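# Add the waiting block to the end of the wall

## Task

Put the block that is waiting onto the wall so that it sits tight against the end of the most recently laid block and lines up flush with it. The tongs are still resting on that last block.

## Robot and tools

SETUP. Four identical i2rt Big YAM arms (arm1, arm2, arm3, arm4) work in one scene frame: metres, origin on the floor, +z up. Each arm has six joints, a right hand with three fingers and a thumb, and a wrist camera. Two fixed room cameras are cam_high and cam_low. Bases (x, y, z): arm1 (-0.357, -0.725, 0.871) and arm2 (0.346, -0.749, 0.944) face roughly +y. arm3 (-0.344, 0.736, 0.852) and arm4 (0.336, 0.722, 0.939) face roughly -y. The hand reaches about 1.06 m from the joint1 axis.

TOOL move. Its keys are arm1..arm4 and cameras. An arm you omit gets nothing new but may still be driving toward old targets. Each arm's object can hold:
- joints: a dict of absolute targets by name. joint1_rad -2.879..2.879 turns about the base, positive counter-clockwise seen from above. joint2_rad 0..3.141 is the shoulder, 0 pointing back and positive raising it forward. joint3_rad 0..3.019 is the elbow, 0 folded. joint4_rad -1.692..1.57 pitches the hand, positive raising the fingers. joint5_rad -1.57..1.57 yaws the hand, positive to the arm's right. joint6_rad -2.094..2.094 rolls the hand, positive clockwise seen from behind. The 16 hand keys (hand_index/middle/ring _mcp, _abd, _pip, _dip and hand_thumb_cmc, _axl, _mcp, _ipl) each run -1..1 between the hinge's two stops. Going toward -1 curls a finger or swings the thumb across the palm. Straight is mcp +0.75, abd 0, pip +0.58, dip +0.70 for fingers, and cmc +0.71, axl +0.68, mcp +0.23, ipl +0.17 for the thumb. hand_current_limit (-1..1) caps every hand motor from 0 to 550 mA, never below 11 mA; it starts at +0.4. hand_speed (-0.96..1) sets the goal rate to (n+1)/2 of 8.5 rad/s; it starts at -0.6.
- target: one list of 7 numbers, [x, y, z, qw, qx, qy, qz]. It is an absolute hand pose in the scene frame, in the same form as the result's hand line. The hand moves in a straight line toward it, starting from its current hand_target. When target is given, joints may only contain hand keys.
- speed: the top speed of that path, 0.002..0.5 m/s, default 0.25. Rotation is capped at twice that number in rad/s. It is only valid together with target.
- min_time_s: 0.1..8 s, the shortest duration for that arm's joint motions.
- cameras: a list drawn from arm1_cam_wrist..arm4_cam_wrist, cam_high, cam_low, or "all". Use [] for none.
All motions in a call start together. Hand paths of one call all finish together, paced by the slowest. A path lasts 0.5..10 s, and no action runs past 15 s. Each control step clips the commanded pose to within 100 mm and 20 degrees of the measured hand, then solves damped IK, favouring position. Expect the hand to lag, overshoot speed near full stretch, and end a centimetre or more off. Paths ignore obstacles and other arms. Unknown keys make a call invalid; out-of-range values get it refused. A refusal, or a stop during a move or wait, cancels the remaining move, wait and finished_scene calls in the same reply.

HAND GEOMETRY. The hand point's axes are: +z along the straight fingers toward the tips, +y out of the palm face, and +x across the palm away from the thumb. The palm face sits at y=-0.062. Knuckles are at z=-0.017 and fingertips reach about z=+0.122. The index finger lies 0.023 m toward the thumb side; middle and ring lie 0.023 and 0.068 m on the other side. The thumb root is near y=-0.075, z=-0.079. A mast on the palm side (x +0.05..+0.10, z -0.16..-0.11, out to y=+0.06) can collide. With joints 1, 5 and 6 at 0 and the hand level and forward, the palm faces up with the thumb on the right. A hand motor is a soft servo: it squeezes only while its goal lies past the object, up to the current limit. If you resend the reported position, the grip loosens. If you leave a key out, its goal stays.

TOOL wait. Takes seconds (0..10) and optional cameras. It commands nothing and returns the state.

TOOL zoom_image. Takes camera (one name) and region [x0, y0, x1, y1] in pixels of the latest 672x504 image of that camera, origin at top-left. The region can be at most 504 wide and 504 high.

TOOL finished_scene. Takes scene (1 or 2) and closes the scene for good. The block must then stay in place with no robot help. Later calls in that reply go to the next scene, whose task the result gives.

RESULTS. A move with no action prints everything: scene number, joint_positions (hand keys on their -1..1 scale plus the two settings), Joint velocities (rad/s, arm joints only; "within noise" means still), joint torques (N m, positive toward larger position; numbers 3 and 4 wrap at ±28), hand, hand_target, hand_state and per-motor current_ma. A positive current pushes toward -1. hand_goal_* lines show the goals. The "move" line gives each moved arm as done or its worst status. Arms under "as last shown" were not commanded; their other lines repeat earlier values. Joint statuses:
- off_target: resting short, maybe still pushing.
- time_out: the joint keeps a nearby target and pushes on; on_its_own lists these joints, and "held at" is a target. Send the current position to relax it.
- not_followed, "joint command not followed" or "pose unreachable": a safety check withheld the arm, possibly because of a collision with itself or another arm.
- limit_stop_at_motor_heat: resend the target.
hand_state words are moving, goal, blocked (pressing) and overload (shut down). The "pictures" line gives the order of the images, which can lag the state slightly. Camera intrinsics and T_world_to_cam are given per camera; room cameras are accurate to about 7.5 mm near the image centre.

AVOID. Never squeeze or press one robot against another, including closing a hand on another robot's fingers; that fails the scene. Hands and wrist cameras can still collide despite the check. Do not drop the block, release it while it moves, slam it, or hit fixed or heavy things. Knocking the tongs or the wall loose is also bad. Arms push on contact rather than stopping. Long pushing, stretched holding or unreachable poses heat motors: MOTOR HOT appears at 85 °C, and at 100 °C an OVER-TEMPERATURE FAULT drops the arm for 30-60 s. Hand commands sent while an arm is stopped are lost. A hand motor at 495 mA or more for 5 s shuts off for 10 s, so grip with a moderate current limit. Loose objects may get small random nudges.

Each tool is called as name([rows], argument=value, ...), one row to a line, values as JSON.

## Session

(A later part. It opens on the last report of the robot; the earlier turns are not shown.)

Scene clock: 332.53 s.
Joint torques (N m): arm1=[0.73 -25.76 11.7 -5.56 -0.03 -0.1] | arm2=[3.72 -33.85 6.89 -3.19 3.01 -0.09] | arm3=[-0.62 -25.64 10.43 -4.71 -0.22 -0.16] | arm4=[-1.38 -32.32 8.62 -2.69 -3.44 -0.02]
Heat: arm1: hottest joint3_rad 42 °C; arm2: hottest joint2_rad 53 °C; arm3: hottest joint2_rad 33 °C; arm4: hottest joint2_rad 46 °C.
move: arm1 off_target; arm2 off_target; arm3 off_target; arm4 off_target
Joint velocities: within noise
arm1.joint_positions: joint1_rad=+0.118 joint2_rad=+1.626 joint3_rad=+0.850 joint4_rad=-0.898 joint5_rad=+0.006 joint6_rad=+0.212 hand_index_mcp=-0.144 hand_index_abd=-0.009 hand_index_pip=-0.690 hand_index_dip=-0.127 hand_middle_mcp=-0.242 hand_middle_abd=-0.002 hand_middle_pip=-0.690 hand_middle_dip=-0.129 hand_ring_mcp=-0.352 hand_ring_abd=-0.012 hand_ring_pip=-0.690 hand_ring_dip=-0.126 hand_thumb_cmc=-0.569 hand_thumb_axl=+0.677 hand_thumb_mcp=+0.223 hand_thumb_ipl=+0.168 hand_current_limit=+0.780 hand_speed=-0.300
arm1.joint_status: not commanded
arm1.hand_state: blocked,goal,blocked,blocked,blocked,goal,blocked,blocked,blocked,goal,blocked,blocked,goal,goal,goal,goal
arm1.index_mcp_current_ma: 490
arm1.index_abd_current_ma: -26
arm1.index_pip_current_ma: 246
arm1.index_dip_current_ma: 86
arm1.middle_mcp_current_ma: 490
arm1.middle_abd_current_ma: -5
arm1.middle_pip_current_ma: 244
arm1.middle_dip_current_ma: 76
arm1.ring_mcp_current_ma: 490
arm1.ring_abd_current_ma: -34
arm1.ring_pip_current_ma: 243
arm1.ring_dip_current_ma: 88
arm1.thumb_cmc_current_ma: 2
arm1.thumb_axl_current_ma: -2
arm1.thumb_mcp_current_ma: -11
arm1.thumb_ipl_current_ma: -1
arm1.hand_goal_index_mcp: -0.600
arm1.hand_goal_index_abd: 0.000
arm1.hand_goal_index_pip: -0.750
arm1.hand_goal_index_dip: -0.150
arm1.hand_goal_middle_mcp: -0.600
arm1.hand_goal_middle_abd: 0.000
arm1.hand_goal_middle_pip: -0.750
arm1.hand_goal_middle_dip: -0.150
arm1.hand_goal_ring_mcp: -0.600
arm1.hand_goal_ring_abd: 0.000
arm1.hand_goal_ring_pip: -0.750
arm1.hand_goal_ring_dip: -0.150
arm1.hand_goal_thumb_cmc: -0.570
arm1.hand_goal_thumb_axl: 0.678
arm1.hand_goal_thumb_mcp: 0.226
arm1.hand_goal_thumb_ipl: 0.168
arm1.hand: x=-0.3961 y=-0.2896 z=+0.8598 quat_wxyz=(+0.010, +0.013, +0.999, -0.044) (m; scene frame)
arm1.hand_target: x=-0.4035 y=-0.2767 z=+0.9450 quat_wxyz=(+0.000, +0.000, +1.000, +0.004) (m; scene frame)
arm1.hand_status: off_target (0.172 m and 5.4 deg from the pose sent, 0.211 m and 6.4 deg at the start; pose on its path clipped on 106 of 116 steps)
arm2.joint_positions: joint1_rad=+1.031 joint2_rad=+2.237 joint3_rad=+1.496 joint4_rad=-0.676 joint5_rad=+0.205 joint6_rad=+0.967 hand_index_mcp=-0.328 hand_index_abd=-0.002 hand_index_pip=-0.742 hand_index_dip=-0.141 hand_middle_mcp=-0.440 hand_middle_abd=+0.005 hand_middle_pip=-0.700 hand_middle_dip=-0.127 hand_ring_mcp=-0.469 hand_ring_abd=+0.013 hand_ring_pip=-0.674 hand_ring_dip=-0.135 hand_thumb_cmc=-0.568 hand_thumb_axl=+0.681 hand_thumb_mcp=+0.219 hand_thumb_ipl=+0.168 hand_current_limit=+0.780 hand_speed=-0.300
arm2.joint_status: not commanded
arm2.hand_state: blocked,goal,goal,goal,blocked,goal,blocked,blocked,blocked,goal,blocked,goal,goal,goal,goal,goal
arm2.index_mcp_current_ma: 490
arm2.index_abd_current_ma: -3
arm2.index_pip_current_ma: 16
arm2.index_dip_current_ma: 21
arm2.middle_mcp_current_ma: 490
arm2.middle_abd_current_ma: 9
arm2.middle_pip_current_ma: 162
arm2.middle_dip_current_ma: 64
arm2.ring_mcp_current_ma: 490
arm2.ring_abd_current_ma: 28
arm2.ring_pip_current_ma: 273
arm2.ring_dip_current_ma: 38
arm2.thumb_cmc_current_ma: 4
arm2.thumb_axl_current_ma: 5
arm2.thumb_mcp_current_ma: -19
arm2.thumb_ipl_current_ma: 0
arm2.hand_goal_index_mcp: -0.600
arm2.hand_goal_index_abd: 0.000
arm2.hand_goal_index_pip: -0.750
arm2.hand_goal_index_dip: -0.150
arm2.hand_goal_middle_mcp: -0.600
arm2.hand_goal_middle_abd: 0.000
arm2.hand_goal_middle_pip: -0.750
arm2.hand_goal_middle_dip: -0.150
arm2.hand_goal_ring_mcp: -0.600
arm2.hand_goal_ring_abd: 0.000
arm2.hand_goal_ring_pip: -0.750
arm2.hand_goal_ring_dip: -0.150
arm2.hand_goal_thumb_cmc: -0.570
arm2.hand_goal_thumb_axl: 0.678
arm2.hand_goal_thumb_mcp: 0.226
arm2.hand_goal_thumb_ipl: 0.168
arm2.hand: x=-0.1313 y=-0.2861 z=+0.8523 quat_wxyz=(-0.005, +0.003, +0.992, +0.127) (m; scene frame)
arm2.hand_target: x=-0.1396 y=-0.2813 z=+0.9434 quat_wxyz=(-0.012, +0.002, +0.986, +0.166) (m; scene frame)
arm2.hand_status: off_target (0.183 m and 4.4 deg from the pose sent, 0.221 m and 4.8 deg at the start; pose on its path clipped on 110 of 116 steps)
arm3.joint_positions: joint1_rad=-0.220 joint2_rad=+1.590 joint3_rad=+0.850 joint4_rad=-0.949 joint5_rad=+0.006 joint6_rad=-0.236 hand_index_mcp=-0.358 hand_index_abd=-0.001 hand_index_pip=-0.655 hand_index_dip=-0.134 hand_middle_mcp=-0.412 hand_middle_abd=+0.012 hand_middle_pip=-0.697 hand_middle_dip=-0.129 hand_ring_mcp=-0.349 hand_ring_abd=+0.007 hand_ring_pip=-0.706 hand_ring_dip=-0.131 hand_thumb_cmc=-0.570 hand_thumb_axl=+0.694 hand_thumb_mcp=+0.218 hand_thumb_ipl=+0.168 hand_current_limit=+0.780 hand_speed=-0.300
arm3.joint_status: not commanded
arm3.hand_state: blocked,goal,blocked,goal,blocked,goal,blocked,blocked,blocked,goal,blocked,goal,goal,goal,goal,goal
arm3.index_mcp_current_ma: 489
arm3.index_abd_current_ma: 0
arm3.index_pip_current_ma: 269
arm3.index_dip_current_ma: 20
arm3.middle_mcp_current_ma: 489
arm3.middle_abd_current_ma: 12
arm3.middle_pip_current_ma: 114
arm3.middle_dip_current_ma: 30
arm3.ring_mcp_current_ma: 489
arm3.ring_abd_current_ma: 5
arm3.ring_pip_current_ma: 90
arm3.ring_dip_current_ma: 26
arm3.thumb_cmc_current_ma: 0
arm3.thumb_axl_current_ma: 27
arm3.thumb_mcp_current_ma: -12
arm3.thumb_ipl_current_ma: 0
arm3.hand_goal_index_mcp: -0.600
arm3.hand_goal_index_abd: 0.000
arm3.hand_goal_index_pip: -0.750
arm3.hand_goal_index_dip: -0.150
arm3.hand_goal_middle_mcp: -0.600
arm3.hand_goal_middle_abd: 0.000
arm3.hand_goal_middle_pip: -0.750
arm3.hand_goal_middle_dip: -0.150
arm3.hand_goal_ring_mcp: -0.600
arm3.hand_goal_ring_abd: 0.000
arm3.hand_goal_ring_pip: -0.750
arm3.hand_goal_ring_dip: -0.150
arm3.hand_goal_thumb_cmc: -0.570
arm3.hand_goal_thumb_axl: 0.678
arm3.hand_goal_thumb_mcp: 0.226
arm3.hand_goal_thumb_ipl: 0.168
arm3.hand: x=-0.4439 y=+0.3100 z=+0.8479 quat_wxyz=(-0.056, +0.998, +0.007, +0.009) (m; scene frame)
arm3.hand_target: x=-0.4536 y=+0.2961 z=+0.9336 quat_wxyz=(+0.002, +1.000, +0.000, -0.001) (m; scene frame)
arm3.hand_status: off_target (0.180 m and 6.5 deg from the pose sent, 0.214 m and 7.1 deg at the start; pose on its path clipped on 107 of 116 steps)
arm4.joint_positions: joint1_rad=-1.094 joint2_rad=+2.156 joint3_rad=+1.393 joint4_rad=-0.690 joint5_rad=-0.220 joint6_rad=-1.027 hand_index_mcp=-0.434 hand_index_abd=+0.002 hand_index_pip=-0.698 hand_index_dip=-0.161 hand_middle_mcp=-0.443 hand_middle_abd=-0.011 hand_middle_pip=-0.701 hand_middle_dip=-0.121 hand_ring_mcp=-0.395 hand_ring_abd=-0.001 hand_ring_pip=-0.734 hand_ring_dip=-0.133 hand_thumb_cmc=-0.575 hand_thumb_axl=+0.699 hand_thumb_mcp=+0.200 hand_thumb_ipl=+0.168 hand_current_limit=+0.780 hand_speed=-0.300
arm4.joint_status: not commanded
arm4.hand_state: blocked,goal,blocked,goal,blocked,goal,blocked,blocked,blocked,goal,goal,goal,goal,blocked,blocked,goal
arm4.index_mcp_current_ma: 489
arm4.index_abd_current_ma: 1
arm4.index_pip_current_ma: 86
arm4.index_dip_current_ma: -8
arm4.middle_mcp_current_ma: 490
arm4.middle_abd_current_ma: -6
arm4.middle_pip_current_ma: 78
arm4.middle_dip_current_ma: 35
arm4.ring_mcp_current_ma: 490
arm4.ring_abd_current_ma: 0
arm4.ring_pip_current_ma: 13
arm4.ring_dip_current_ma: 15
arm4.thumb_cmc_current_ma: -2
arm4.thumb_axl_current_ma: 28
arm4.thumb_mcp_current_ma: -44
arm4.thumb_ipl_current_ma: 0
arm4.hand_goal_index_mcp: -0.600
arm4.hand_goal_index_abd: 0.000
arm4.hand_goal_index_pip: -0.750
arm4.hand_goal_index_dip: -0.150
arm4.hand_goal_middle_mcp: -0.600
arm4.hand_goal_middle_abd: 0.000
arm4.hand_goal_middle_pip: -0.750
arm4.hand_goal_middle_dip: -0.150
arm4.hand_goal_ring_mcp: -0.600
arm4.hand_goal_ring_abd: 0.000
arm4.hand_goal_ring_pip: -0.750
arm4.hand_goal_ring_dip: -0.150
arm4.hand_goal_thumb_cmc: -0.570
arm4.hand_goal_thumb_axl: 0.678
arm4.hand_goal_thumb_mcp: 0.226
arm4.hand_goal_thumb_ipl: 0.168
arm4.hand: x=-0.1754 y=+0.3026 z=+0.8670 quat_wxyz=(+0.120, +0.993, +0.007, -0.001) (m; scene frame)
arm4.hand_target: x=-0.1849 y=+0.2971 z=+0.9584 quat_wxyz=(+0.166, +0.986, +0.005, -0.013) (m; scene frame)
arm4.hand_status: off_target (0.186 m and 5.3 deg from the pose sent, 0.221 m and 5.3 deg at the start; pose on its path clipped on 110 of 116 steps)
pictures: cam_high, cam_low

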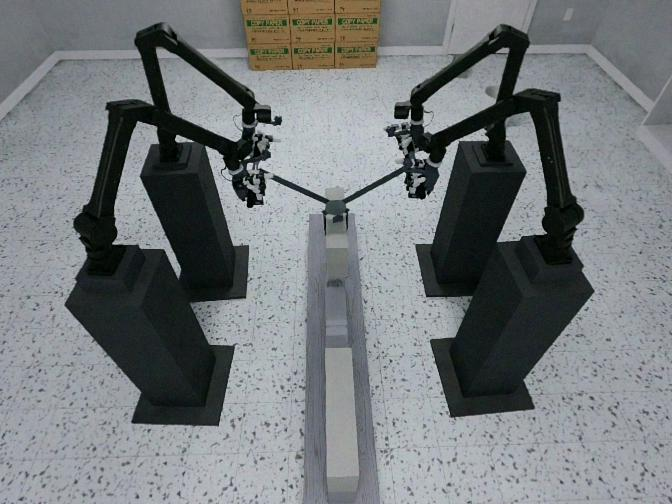

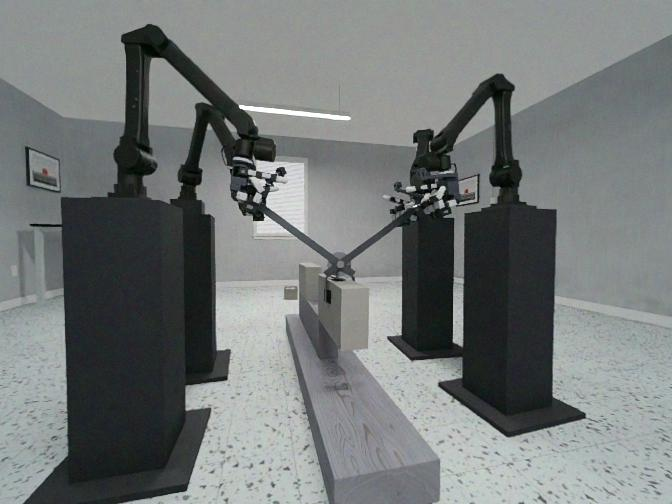

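move(arm1={"joints": {"hand_index_pip": -0.95, "hand_middle_pip": -0.95, "hand_ring_pip": -0.95, "hand_index_dip": -0.45, "hand_middle_dip": -0.45, "hand_ring_dip": -0.45}}, arm2={"joints": {"hand_index_pip": -0.95}})

move(arm1={"target": [-0.400, -0.276, 1.06, 0, 0, 1, 0], "speed": 0.04}, arm2={"target": [-0.136, -0.281, 1.065, -0.01, 0.002, 0.985, 0.165], "speed": 0.04}, arm3={"target": [-0.450, 0.295, 1.055, 0, 1, 0, 0], "speed": 0.04}, arm4={"target": [-0.181, 0.297, 1.080, 0.165, 0.985, 0.004, -0.01], "speed": 0.04}, cameras=["cam_low", "cam_high"])

zoom_image(camera="cam_low", region=[270, 230, 400, 400])

Scene clock: 342.20 s.
Joint torques (N m): arm1=[0.73 -25.52 11.7 -5.53 0.02 -0.07] | arm2=[3.43 -33.85 6.86 -3.36 2.94 -0.1] | arm3=[-0.56 -25.58 10.4 -4.75 -0.23 -0.16] | arm4=[-1.49 -32.15 8.61 -2.63 -3.42 -0.02]
Heat: arm1: hottest joint3_rad 43 °C; arm2: hottest joint2_rad 57 °C; arm3: hottest joint2_rad 33 °C; arm4: hottest joint2_rad 45 °C.
move: arm1 off_target; arm2 off_target
Joint velocities: within noise
arm1.joint_positions: joint1_rad=+0.117 joint2_rad=+1.624 joint3_rad=+0.850 joint4_rad=-0.899 joint5_rad=+0.005 joint6_rad=+0.210 hand_index_mcp=-0.144 hand_index_abd=-0.009 hand_index_pip=-0.690 hand_index_dip=-0.147 hand_middle_mcp=-0.242 hand_middle_abd=-0.002 hand_middle_pip=-0.690 hand_middle_dip=-0.151 hand_ring_mcp=-0.350 hand_ring_abd=-0.012 hand_ring_pip=-0.693 hand_ring_dip=-0.142 hand_thumb_cmc=-0.569 hand_thumb_axl=+0.677 hand_thumb_mcp=+0.223 hand_thumb_ipl=+0.168 hand_current_limit=+0.780 hand_speed=-0.300
arm1.joint_status: hand_index_pip off_target (ended at -0.690, target -0.950); hand_index_dip off_target (ended at -0.147, target -0.450); hand_middle_pip off_target (ended at -0.690, target -0.950); hand_middle_dip off_target (ended at -0.151, target -0.450); hand_ring_pip off_target (ended at -0.693, target -0.950); hand_ring_dip off_target (ended at -0.142, target -0.450)
arm1.hand_state: blocked,goal,blocked,blocked,blocked,goal,blocked,blocked,blocked,goal,blocked,blocked,goal,goal,goal,goal
arm1.index_mcp_current_ma: 490
arm1.index_abd_current_ma: -26
arm1.index_pip_current_ma: 489
arm1.index_dip_current_ma: 490
arm1.middle_mcp_current_ma: 490
arm1.middle_abd_current_ma: -5
arm1.middle_pip_current_ma: 489
arm1.middle_dip_current_ma: 489
arm1.ring_mcp_current_ma: 490
arm1.ring_abd_current_ma: -34
arm1.ring_pip_current_ma: 489
arm1.ring_dip_current_ma: 489
arm1.thumb_cmc_current_ma: 2
arm1.thumb_axl_current_ma: -2
arm1.thumb_mcp_current_ma: -11
arm1.thumb_ipl_current_ma: -1
arm1.hand_goal_index_mcp: -0.600
arm1.hand_goal_index_abd: 0.000
arm1.hand_goal_index_pip: -0.950
arm1.hand_goal_index_dip: -0.450
arm1.hand_goal_middle_mcp: -0.600
arm1.hand_goal_middle_abd: 0.000
arm1.hand_goal_middle_pip: -0.950
arm1.hand_goal_middle_dip: -0.450
arm1.hand_goal_ring_mcp: -0.600
arm1.hand_goal_ring_abd: 0.000
arm1.hand_goal_ring_pip: -0.950
arm1.hand_goal_ring_dip: -0.450
arm1.hand_goal_thumb_cmc: -0.570
arm1.hand_goal_thumb_axl: 0.678
arm1.hand_goal_thumb_mcp: 0.226
arm1.hand_goal_thumb_ipl: 0.168
arm1.hand: x=-0.3957 y=-0.2894 z=+0.8603 quat_wxyz=(+0.010, +0.013, +0.999, -0.043) (m; scene frame)
arm1.hand_target: x=-0.4036 y=-0.2767 z=+0.9450 quat_wxyz=(+0.000, +0.000, +1.000, +0.004) (m; scene frame)
arm1.hand_status: not commanded
arm2.joint_positions: joint1_rad=+1.031 joint2_rad=+2.237 joint3_rad=+1.496 joint4_rad=-0.678 joint5_rad=+0.206 joint6_rad=+0.967 hand_index_mcp=-0.320 hand_index_abd=+0.002 hand_index_pip=-0.762 hand_index_dip=-0.125 hand_middle_mcp=-0.440 hand_middle_abd=+0.005 hand_middle_pip=-0.700 hand_middle_dip=-0.127 hand_ring_mcp=-0.470 hand_ring_abd=+0.013 hand_ring_pip=-0.673 hand_ring_dip=-0.134 hand_thumb_cmc=-0.568 hand_thumb_axl=+0.681 hand_thumb_mcp=+0.219 hand_thumb_ipl=+0.168 hand_current_limit=+0.780 hand_speed=-0.300
arm2.joint_status: hand_index_pip off_target (ended at -0.762, target -0.950)
arm2.hand_state: blocked,goal,blocked,blocked,blocked,goal,blocked,blocked,blocked,goal,blocked,goal,goal,goal,goal,goal
arm2.index_mcp_current_ma: 489
arm2.index_abd_current_ma: 3
arm2.index_pip_current_ma: 489
arm2.index_dip_current_ma: 70
arm2.middle_mcp_current_ma: 490
arm2.middle_abd_current_ma: 9
arm2.middle_pip_current_ma: 162
arm2.middle_dip_current_ma: 64
arm2.ring_mcp_current_ma: 490
arm2.ring_abd_current_ma: 28
arm2.ring_pip_current_ma: 276
arm2.ring_dip_current_ma: 40
arm2.thumb_cmc_current_ma: 4
arm2.thumb_axl_current_ma: 5
arm2.thumb_mcp_current_ma: -19
arm2.thumb_ipl_current_ma: 0
arm2.hand_goal_index_mcp: -0.600
arm2.hand_goal_index_abd: 0.000
arm2.hand_goal_index_pip: -0.950
arm2.hand_goal_index_dip: -0.150
arm2.hand_goal_middle_mcp: -0.600
arm2.hand_goal_middle_abd: 0.000
arm2.hand_goal_middle_pip: -0.750
arm2.hand_goal_middle_dip: -0.150
arm2.hand_goal_ring_mcp: -0.600
arm2.hand_goal_ring_abd: 0.000
arm2.hand_goal_ring_pip: -0.750
arm2.hand_goal_ring_dip: -0.150
arm2.hand_goal_thumb_cmc: -0.570
arm2.hand_goal_thumb_axl: 0.678
arm2.hand_goal_thumb_mcp: 0.226
arm2.hand_goal_thumb_ipl: 0.168
arm2.hand: x=-0.1309 y=-0.2861 z=+0.8528 quat_wxyz=(-0.004, +0.003, +0.992, +0.127) (m; scene frame)
arm2.hand_target: x=-0.1398 y=-0.2815 z=+0.9435 quat_wxyz=(-0.012, +0.002, +0.986, +0.166) (m; scene frame)
arm2.hand_status: not commanded
arm3, arm4: as last shown
arm3.joint_positions: joint1_rad=-0.220 joint2_rad=+1.589 joint3_rad=+0.850 joint4_rad=-0.950 joint5_rad=+0.006 joint6_rad=-0.236 hand_index_mcp=-0.358 hand_index_abd=-0.001 hand_index_pip=-0.655 hand_index_dip=-0.134 hand_middle_mcp=-0.412 hand_middle_abd=+0.012 hand_middle_pip=-0.697 hand_middle_dip=-0.129 hand_ring_mcp=-0.349 hand_ring_abd=+0.007 hand_ring_pip=-0.706 hand_ring_dip=-0.131 hand_thumb_cmc=-0.570 hand_thumb_axl=+0.694 hand_thumb_mcp=+0.218 hand_thumb_ipl=+0.168 hand_current_limit=+0.780 hand_speed=-0.300
arm3.index_mcp_current_ma: 490
arm3.middle_mcp_current_ma: 490
arm3.ring_mcp_current_ma: 490
arm3.hand: x=-0.4438 y=+0.3099 z=+0.8482 quat_wxyz=(-0.056, +0.998, +0.008, +0.009) (m; scene frame)
arm3.hand_target: x=-0.4536 y=+0.2961 z=+0.9337 quat_wxyz=(+0.002, +1.000, +0.000, -0.001) (m; scene frame)
arm4.joint_positions: joint1_rad=-1.094 joint2_rad=+2.155 joint3_rad=+1.393 joint4_rad=-0.691 joint5_rad=-0.220 joint6_rad=-1.027 hand_index_mcp=-0.434 hand_index_abd=+0.002 hand_index_pip=-0.698 hand_index_dip=-0.161 hand_middle_mcp=-0.443 hand_middle_abd=-0.011 hand_middle_pip=-0.701 hand_middle_dip=-0.121 hand_ring_mcp=-0.394 hand_ring_abd=-0.001 hand_ring_pip=-0.735 hand_ring_dip=-0.132 hand_thumb_cmc=-0.575 hand_thumb_axl=+0.699 hand_thumb_mcp=+0.200 hand_thumb_ipl=+0.168 hand_current_limit=+0.780 hand_speed=-0.300
arm4.index_mcp_current_ma: 490
arm4.index_pip_current_ma: 87
arm4.middle_mcp_current_ma: 489
arm4.ring_mcp_current_ma: 489
arm4.ring_dip_current_ma: 16
arm4.thumb_mcp_current_ma: -45
arm4.hand: x=-0.1753 y=+0.3027 z=+0.8671 quat_wxyz=(+0.120, +0.993, +0.007, +0.000) (m; scene frame)
arm4.hand_target: x=-0.1849 y=+0.2971 z=+0.9585 quat_wxyz=(+0.166, +0.986, +0.005, -0.013) (m; scene frame)
pictures: none

Scene clock: 345.80 s.
Joint torques (N m): arm1=[0.5 -25.17 12.26 -5.83 0.01 -0.09] | arm2=[3.84 -34.08 6.97 -3.33 2.85 -0.17] | arm3=[-0.38 -25.11 10.77 -4.98 -0.24 -0.17] | arm4=[-1.26 -32.03 8.9 -2.67 -3.4 0.03]
Heat: arm1: hottest joint3_rad 43 °C; arm2: hottest joint2_rad 57 °C; arm3: hottest joint2_rad 33 °C; arm4: hottest joint2_rad 45 °C.
move: arm1 off_target; arm2 off_target; arm3 off_target; arm4 off_target
Joint velocities: within noise
arm1.joint_positions: joint1_rad=+0.092 joint2_rad=+1.584 joint3_rad=+0.858 joint4_rad=-0.940 joint5_rad=+0.006 joint6_rad=+0.184 hand_index_mcp=-0.144 hand_index_abd=-0.007 hand_index_pip=-0.690 hand_index_dip=-0.147 hand_middle_mcp=-0.239 hand_middle_abd=-0.002 hand_middle_pip=-0.690 hand_middle_dip=-0.151 hand_ring_mcp=-0.344 hand_ring_abd=-0.012 hand_ring_pip=-0.693 hand_ring_dip=-0.142 hand_thumb_cmc=-0.569 hand_thumb_axl=+0.677 hand_thumb_mcp=+0.223 hand_thumb_ipl=+0.168 hand_current_limit=+0.780 hand_speed=-0.300
arm1.joint_status: not commanded
arm1.hand_state: blocked,goal,blocked,blocked,blocked,goal,blocked,blocked,blocked,goal,blocked,blocked,goal,goal,goal,goal
arm1.index_mcp_current_ma: 490
arm1.index_abd_current_ma: -19
arm1.index_pip_current_ma: 490
arm1.index_dip_current_ma: 490
arm1.middle_mcp_current_ma: 490
arm1.middle_abd_current_ma: -5
arm1.middle_pip_current_ma: 490
arm1.middle_dip_current_ma: 489
arm1.ring_mcp_current_ma: 490
arm1.ring_abd_current_ma: -34
arm1.ring_pip_current_ma: 490
arm1.ring_dip_current_ma: 490
arm1.thumb_cmc_current_ma: 2
arm1.thumb_axl_current_ma: -2
arm1.thumb_mcp_current_ma: -11
arm1.thumb_ipl_current_ma: -1
arm1.hand_goal_index_mcp: -0.600
arm1.hand_goal_index_abd: 0.000
arm1.hand_goal_index_pip: -0.950
arm1.hand_goal_index_dip: -0.450
arm1.hand_goal_middle_mcp: -0.600
arm1.hand_goal_middle_abd: 0.000
arm1.hand_goal_middle_pip: -0.950
arm1.hand_goal_middle_dip: -0.450
arm1.hand_goal_ring_mcp: -0.600
arm1.hand_goal_ring_abd: 0.000
arm1.hand_goal_ring_pip: -0.950
arm1.hand_goal_ring_dip: -0.450
arm1.hand_goal_thumb_cmc: -0.570
arm1.hand_goal_thumb_axl: 0.678
arm1.hand_goal_thumb_mcp: 0.226
arm1.hand_goal_thumb_ipl: 0.168
arm1.hand: x=-0.3869 y=-0.2888 z=+0.8775 quat_wxyz=(+0.008, +0.013, +0.999, -0.040) (m; scene frame)
arm1.hand_target: x=-0.3925 y=-0.2808 z=+0.9629 quat_wxyz=(+0.000, +0.000, +1.000, +0.004) (m; scene frame)
arm1.hand_status: off_target (0.183 m and 4.9 deg from the pose sent, 0.200 m and 5.3 deg at the start; pose on its path clipped on 97 of 108 steps)
arm2.joint_positions: joint1_rad=+1.020 joint2_rad=+2.194 joint3_rad=+1.470 joint4_rad=-0.695 joint5_rad=+0.206 joint6_rad=+0.963 hand_index_mcp=-0.317 hand_index_abd=+0.002 hand_index_pip=-0.765 hand_index_dip=-0.121 hand_middle_mcp=-0.440 hand_middle_abd=+0.004 hand_middle_pip=-0.700 hand_middle_dip=-0.127 hand_ring_mcp=-0.471 hand_ring_abd=+0.014 hand_ring_pip=-0.672 hand_ring_dip=-0.134 hand_thumb_cmc=-0.568 hand_thumb_axl=+0.681 hand_thumb_mcp=+0.219 hand_thumb_ipl=+0.168 hand_current_limit=+0.780 hand_speed=-0.300
arm2.joint_status: not commanded
arm2.hand_state: blocked,goal,blocked,blocked,blocked,goal,blocked,blocked,blocked,goal,blocked,goal,goal,goal,goal,goal
arm2.index_mcp_current_ma: 489
arm2.index_abd_current_ma: 3
arm2.index_pip_current_ma: 489
arm2.index_dip_current_ma: 84
arm2.middle_mcp_current_ma: 490
arm2.middle_abd_current_ma: 7
arm2.middle_pip_current_ma: 162
arm2.middle_dip_current_ma: 64
arm2.ring_mcp_current_ma: 489
arm2.ring_abd_current_ma: 29
arm2.ring_pip_current_ma: 281
arm2.ring_dip_current_ma: 42
arm2.thumb_cmc_current_ma: 4
arm2.thumb_axl_current_ma: 5
arm2.thumb_mcp_current_ma: -19
arm2.thumb_ipl_current_ma: 0
arm2.hand_goal_index_mcp: -0.600
arm2.hand_goal_index_abd: 0.000
arm2.hand_goal_index_pip: -0.950
arm2.hand_goal_index_dip: -0.150
arm2.hand_goal_middle_mcp: -0.600
arm2.hand_goal_middle_abd: 0.000
arm2.hand_goal_middle_pip: -0.750
arm2.hand_goal_middle_dip: -0.150
arm2.hand_goal_ring_mcp: -0.600
arm2.hand_goal_ring_abd: 0.000
arm2.hand_goal_ring_pip: -0.750
arm2.hand_goal_ring_dip: -0.150
arm2.hand_goal_thumb_cmc: -0.570
arm2.hand_goal_thumb_axl: 0.678
arm2.hand_goal_thumb_mcp: 0.226
arm2.hand_goal_thumb_ipl: 0.168
arm2.hand: x=-0.1207 y=-0.2850 z=+0.8695 quat_wxyz=(-0.003, +0.006, +0.992, +0.127) (m; scene frame)
arm2.hand_target: x=-0.1286 y=-0.2812 z=+0.9606 quat_wxyz=(-0.012, +0.002, +0.986, +0.166) (m; scene frame)
arm2.hand_status: off_target (0.196 m and 4.5 deg from the pose sent, 0.213 m and 4.5 deg at the start; pose on its path clipped on 102 of 108 steps)
arm3.joint_positions: joint1_rad=-0.196 joint2_rad=+1.542 joint3_rad=+0.856 joint4_rad=-0.998 joint5_rad=+0.006 joint6_rad=-0.210 hand_index_mcp=-0.358 hand_index_abd=-0.001 hand_index_pip=-0.655 hand_index_dip=-0.134 hand_middle_mcp=-0.405 hand_middle_abd=+0.008 hand_middle_pip=-0.697 hand_middle_dip=-0.129 hand_ring_mcp=-0.349 hand_ring_abd=+0.005 hand_ring_pip=-0.703 hand_ring_dip=-0.133 hand_thumb_cmc=-0.570 hand_thumb_axl=+0.694 hand_thumb_mcp=+0.218 hand_thumb_ipl=+0.168 hand_current_limit=+0.780 hand_speed=-0.300
arm3.joint_status: not commanded
arm3.hand_state: blocked,goal,blocked,goal,blocked,goal,blocked,blocked,blocked,goal,blocked,goal,goal,goal,goal,goal
arm3.index_mcp_current_ma: 489
arm3.index_abd_current_ma: 0
arm3.index_pip_current_ma: 269
arm3.index_dip_current_ma: 20
arm3.middle_mcp_current_ma: 490
arm3.middle_abd_current_ma: 7
arm3.middle_pip_current_ma: 114
arm3.middle_dip_current_ma: 30
arm3.ring_mcp_current_ma: 489
arm3.ring_abd_current_ma: 4
arm3.ring_pip_current_ma: 96
arm3.ring_dip_current_ma: 23
arm3.thumb_cmc_current_ma: 0
arm3.thumb_axl_current_ma: 27
arm3.thumb_mcp_current_ma: -12
arm3.thumb_ipl_current_ma: 0
arm3.hand_goal_index_mcp: -0.600
arm3.hand_goal_index_abd: 0.000
arm3.hand_goal_index_pip: -0.750
arm3.hand_goal_index_dip: -0.150
arm3.hand_goal_middle_mcp: -0.600
arm3.hand_goal_middle_abd: 0.000
arm3.hand_goal_middle_pip: -0.750
arm3.hand_goal_middle_dip: -0.150
arm3.hand_goal_ring_mcp: -0.600
arm3.hand_goal_ring_abd: 0.000
arm3.hand_goal_ring_pip: -0.750
arm3.hand_goal_ring_dip: -0.150
arm3.hand_goal_thumb_cmc: -0.570
arm3.hand_goal_thumb_axl: 0.678
arm3.hand_goal_thumb_mcp: 0.226
arm3.hand_goal_thumb_ipl: 0.168
arm3.hand: x=-0.4353 y=+0.3118 z=+0.8669 quat_wxyz=(-0.054, +0.999, +0.006, +0.007) (m; scene frame)
arm3.hand_target: x=-0.4429 y=+0.3025 z=+0.9528 quat_wxyz=(+0.002, +1.000, +0.000, -0.001) (m; scene frame)
arm3.hand_status: off_target (0.189 m and 6.2 deg from the pose sent, 0.208 m and 6.5 deg at the start; pose on its path clipped on 98 of 108 steps)
arm4.joint_positions: joint1_rad=-1.089 joint2_rad=+2.108 joint3_rad=+1.367 joint4_rad=-0.713 joint5_rad=-0.220 joint6_rad=-1.027 hand_index_mcp=-0.434 hand_index_abd=+0.002 hand_index_pip=-0.697 hand_index_dip=-0.162 hand_middle_mcp=-0.443 hand_middle_abd=-0.011 hand_middle_pip=-0.701 hand_middle_dip=-0.121 hand_ring_mcp=-0.392 hand_ring_abd=-0.001 hand_ring_pip=-0.735 hand_ring_dip=-0.131 hand_thumb_cmc=-0.576 hand_thumb_axl=+0.699 hand_thumb_mcp=+0.199 hand_thumb_ipl=+0.168 hand_current_limit=+0.780 hand_speed=-0.300
arm4.joint_status: not commanded
arm4.hand_state: blocked,goal,blocked,goal,blocked,goal,blocked,blocked,blocked,goal,goal,goal,goal,blocked,blocked,goal
arm4.index_mcp_current_ma: 489
arm4.index_abd_current_ma: 1
arm4.index_pip_current_ma: 88
arm4.index_dip_current_ma: -9
arm4.middle_mcp_current_ma: 489
arm4.middle_abd_current_ma: -6
arm4.middle_pip_current_ma: 78
arm4.middle_dip_current_ma: 35
arm4.ring_mcp_current_ma: 490
arm4.ring_abd_current_ma: 0
arm4.ring_pip_current_ma: 12
arm4.ring_dip_current_ma: 17
arm4.thumb_cmc_current_ma: -3
arm4.thumb_axl_current_ma: 29
arm4.thumb_mcp_current_ma: -46
arm4.thumb_ipl_current_ma: 0
arm4.hand_goal_index_mcp: -0.600
arm4.hand_goal_index_abd: 0.000
arm4.hand_goal_index_pip: -0.750
arm4.hand_goal_index_dip: -0.150
arm4.hand_goal_middle_mcp: -0.600
arm4.hand_goal_middle_abd: 0.000
arm4.hand_goal_middle_pip: -0.750
arm4.hand_goal_middle_dip: -0.150
arm4.hand_goal_ring_mcp: -0.600
arm4.hand_goal_ring_abd: 0.000
arm4.hand_goal_ring_pip: -0.750
arm4.hand_goal_ring_dip: -0.150
arm4.hand_goal_thumb_cmc: -0.570
arm4.hand_goal_thumb_axl: 0.678
arm4.hand_goal_thumb_mcp: 0.226
arm4.hand_goal_thumb_ipl: 0.168
arm4.hand: x=-0.1656 y=+0.3042 z=+0.8851 quat_wxyz=(+0.120, +0.993, +0.009, +0.001) (m; scene frame)
arm4.hand_target: x=-0.1738 y=+0.2992 z=+0.9767 quat_wxyz=(+0.166, +0.986, +0.005, -0.012) (m; scene frame)
arm4.hand_status: off_target (0.196 m and 5.4 deg from the pose sent, 0.213 m and 5.3 deg at the start; pose on its path clipped on 102 of 108 steps)
pictures: cam_high, cam_low

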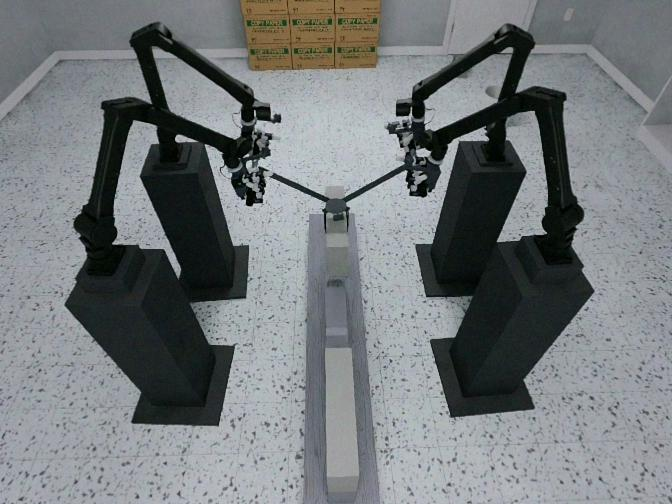

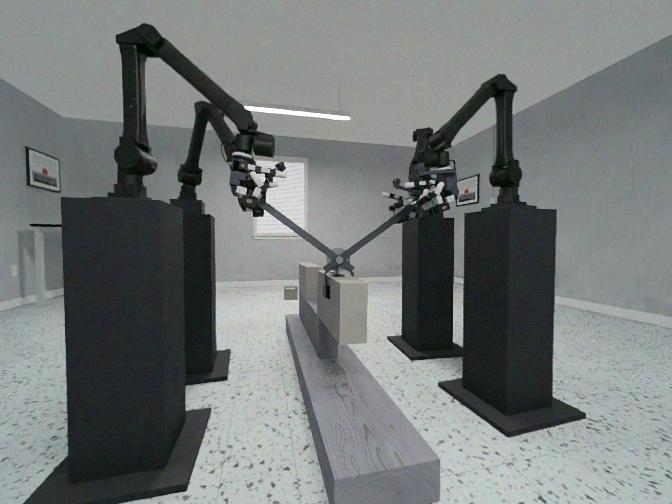

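Scaled by 2.965 from the camera's 672x504 image, which has a finer 960x720 frame.

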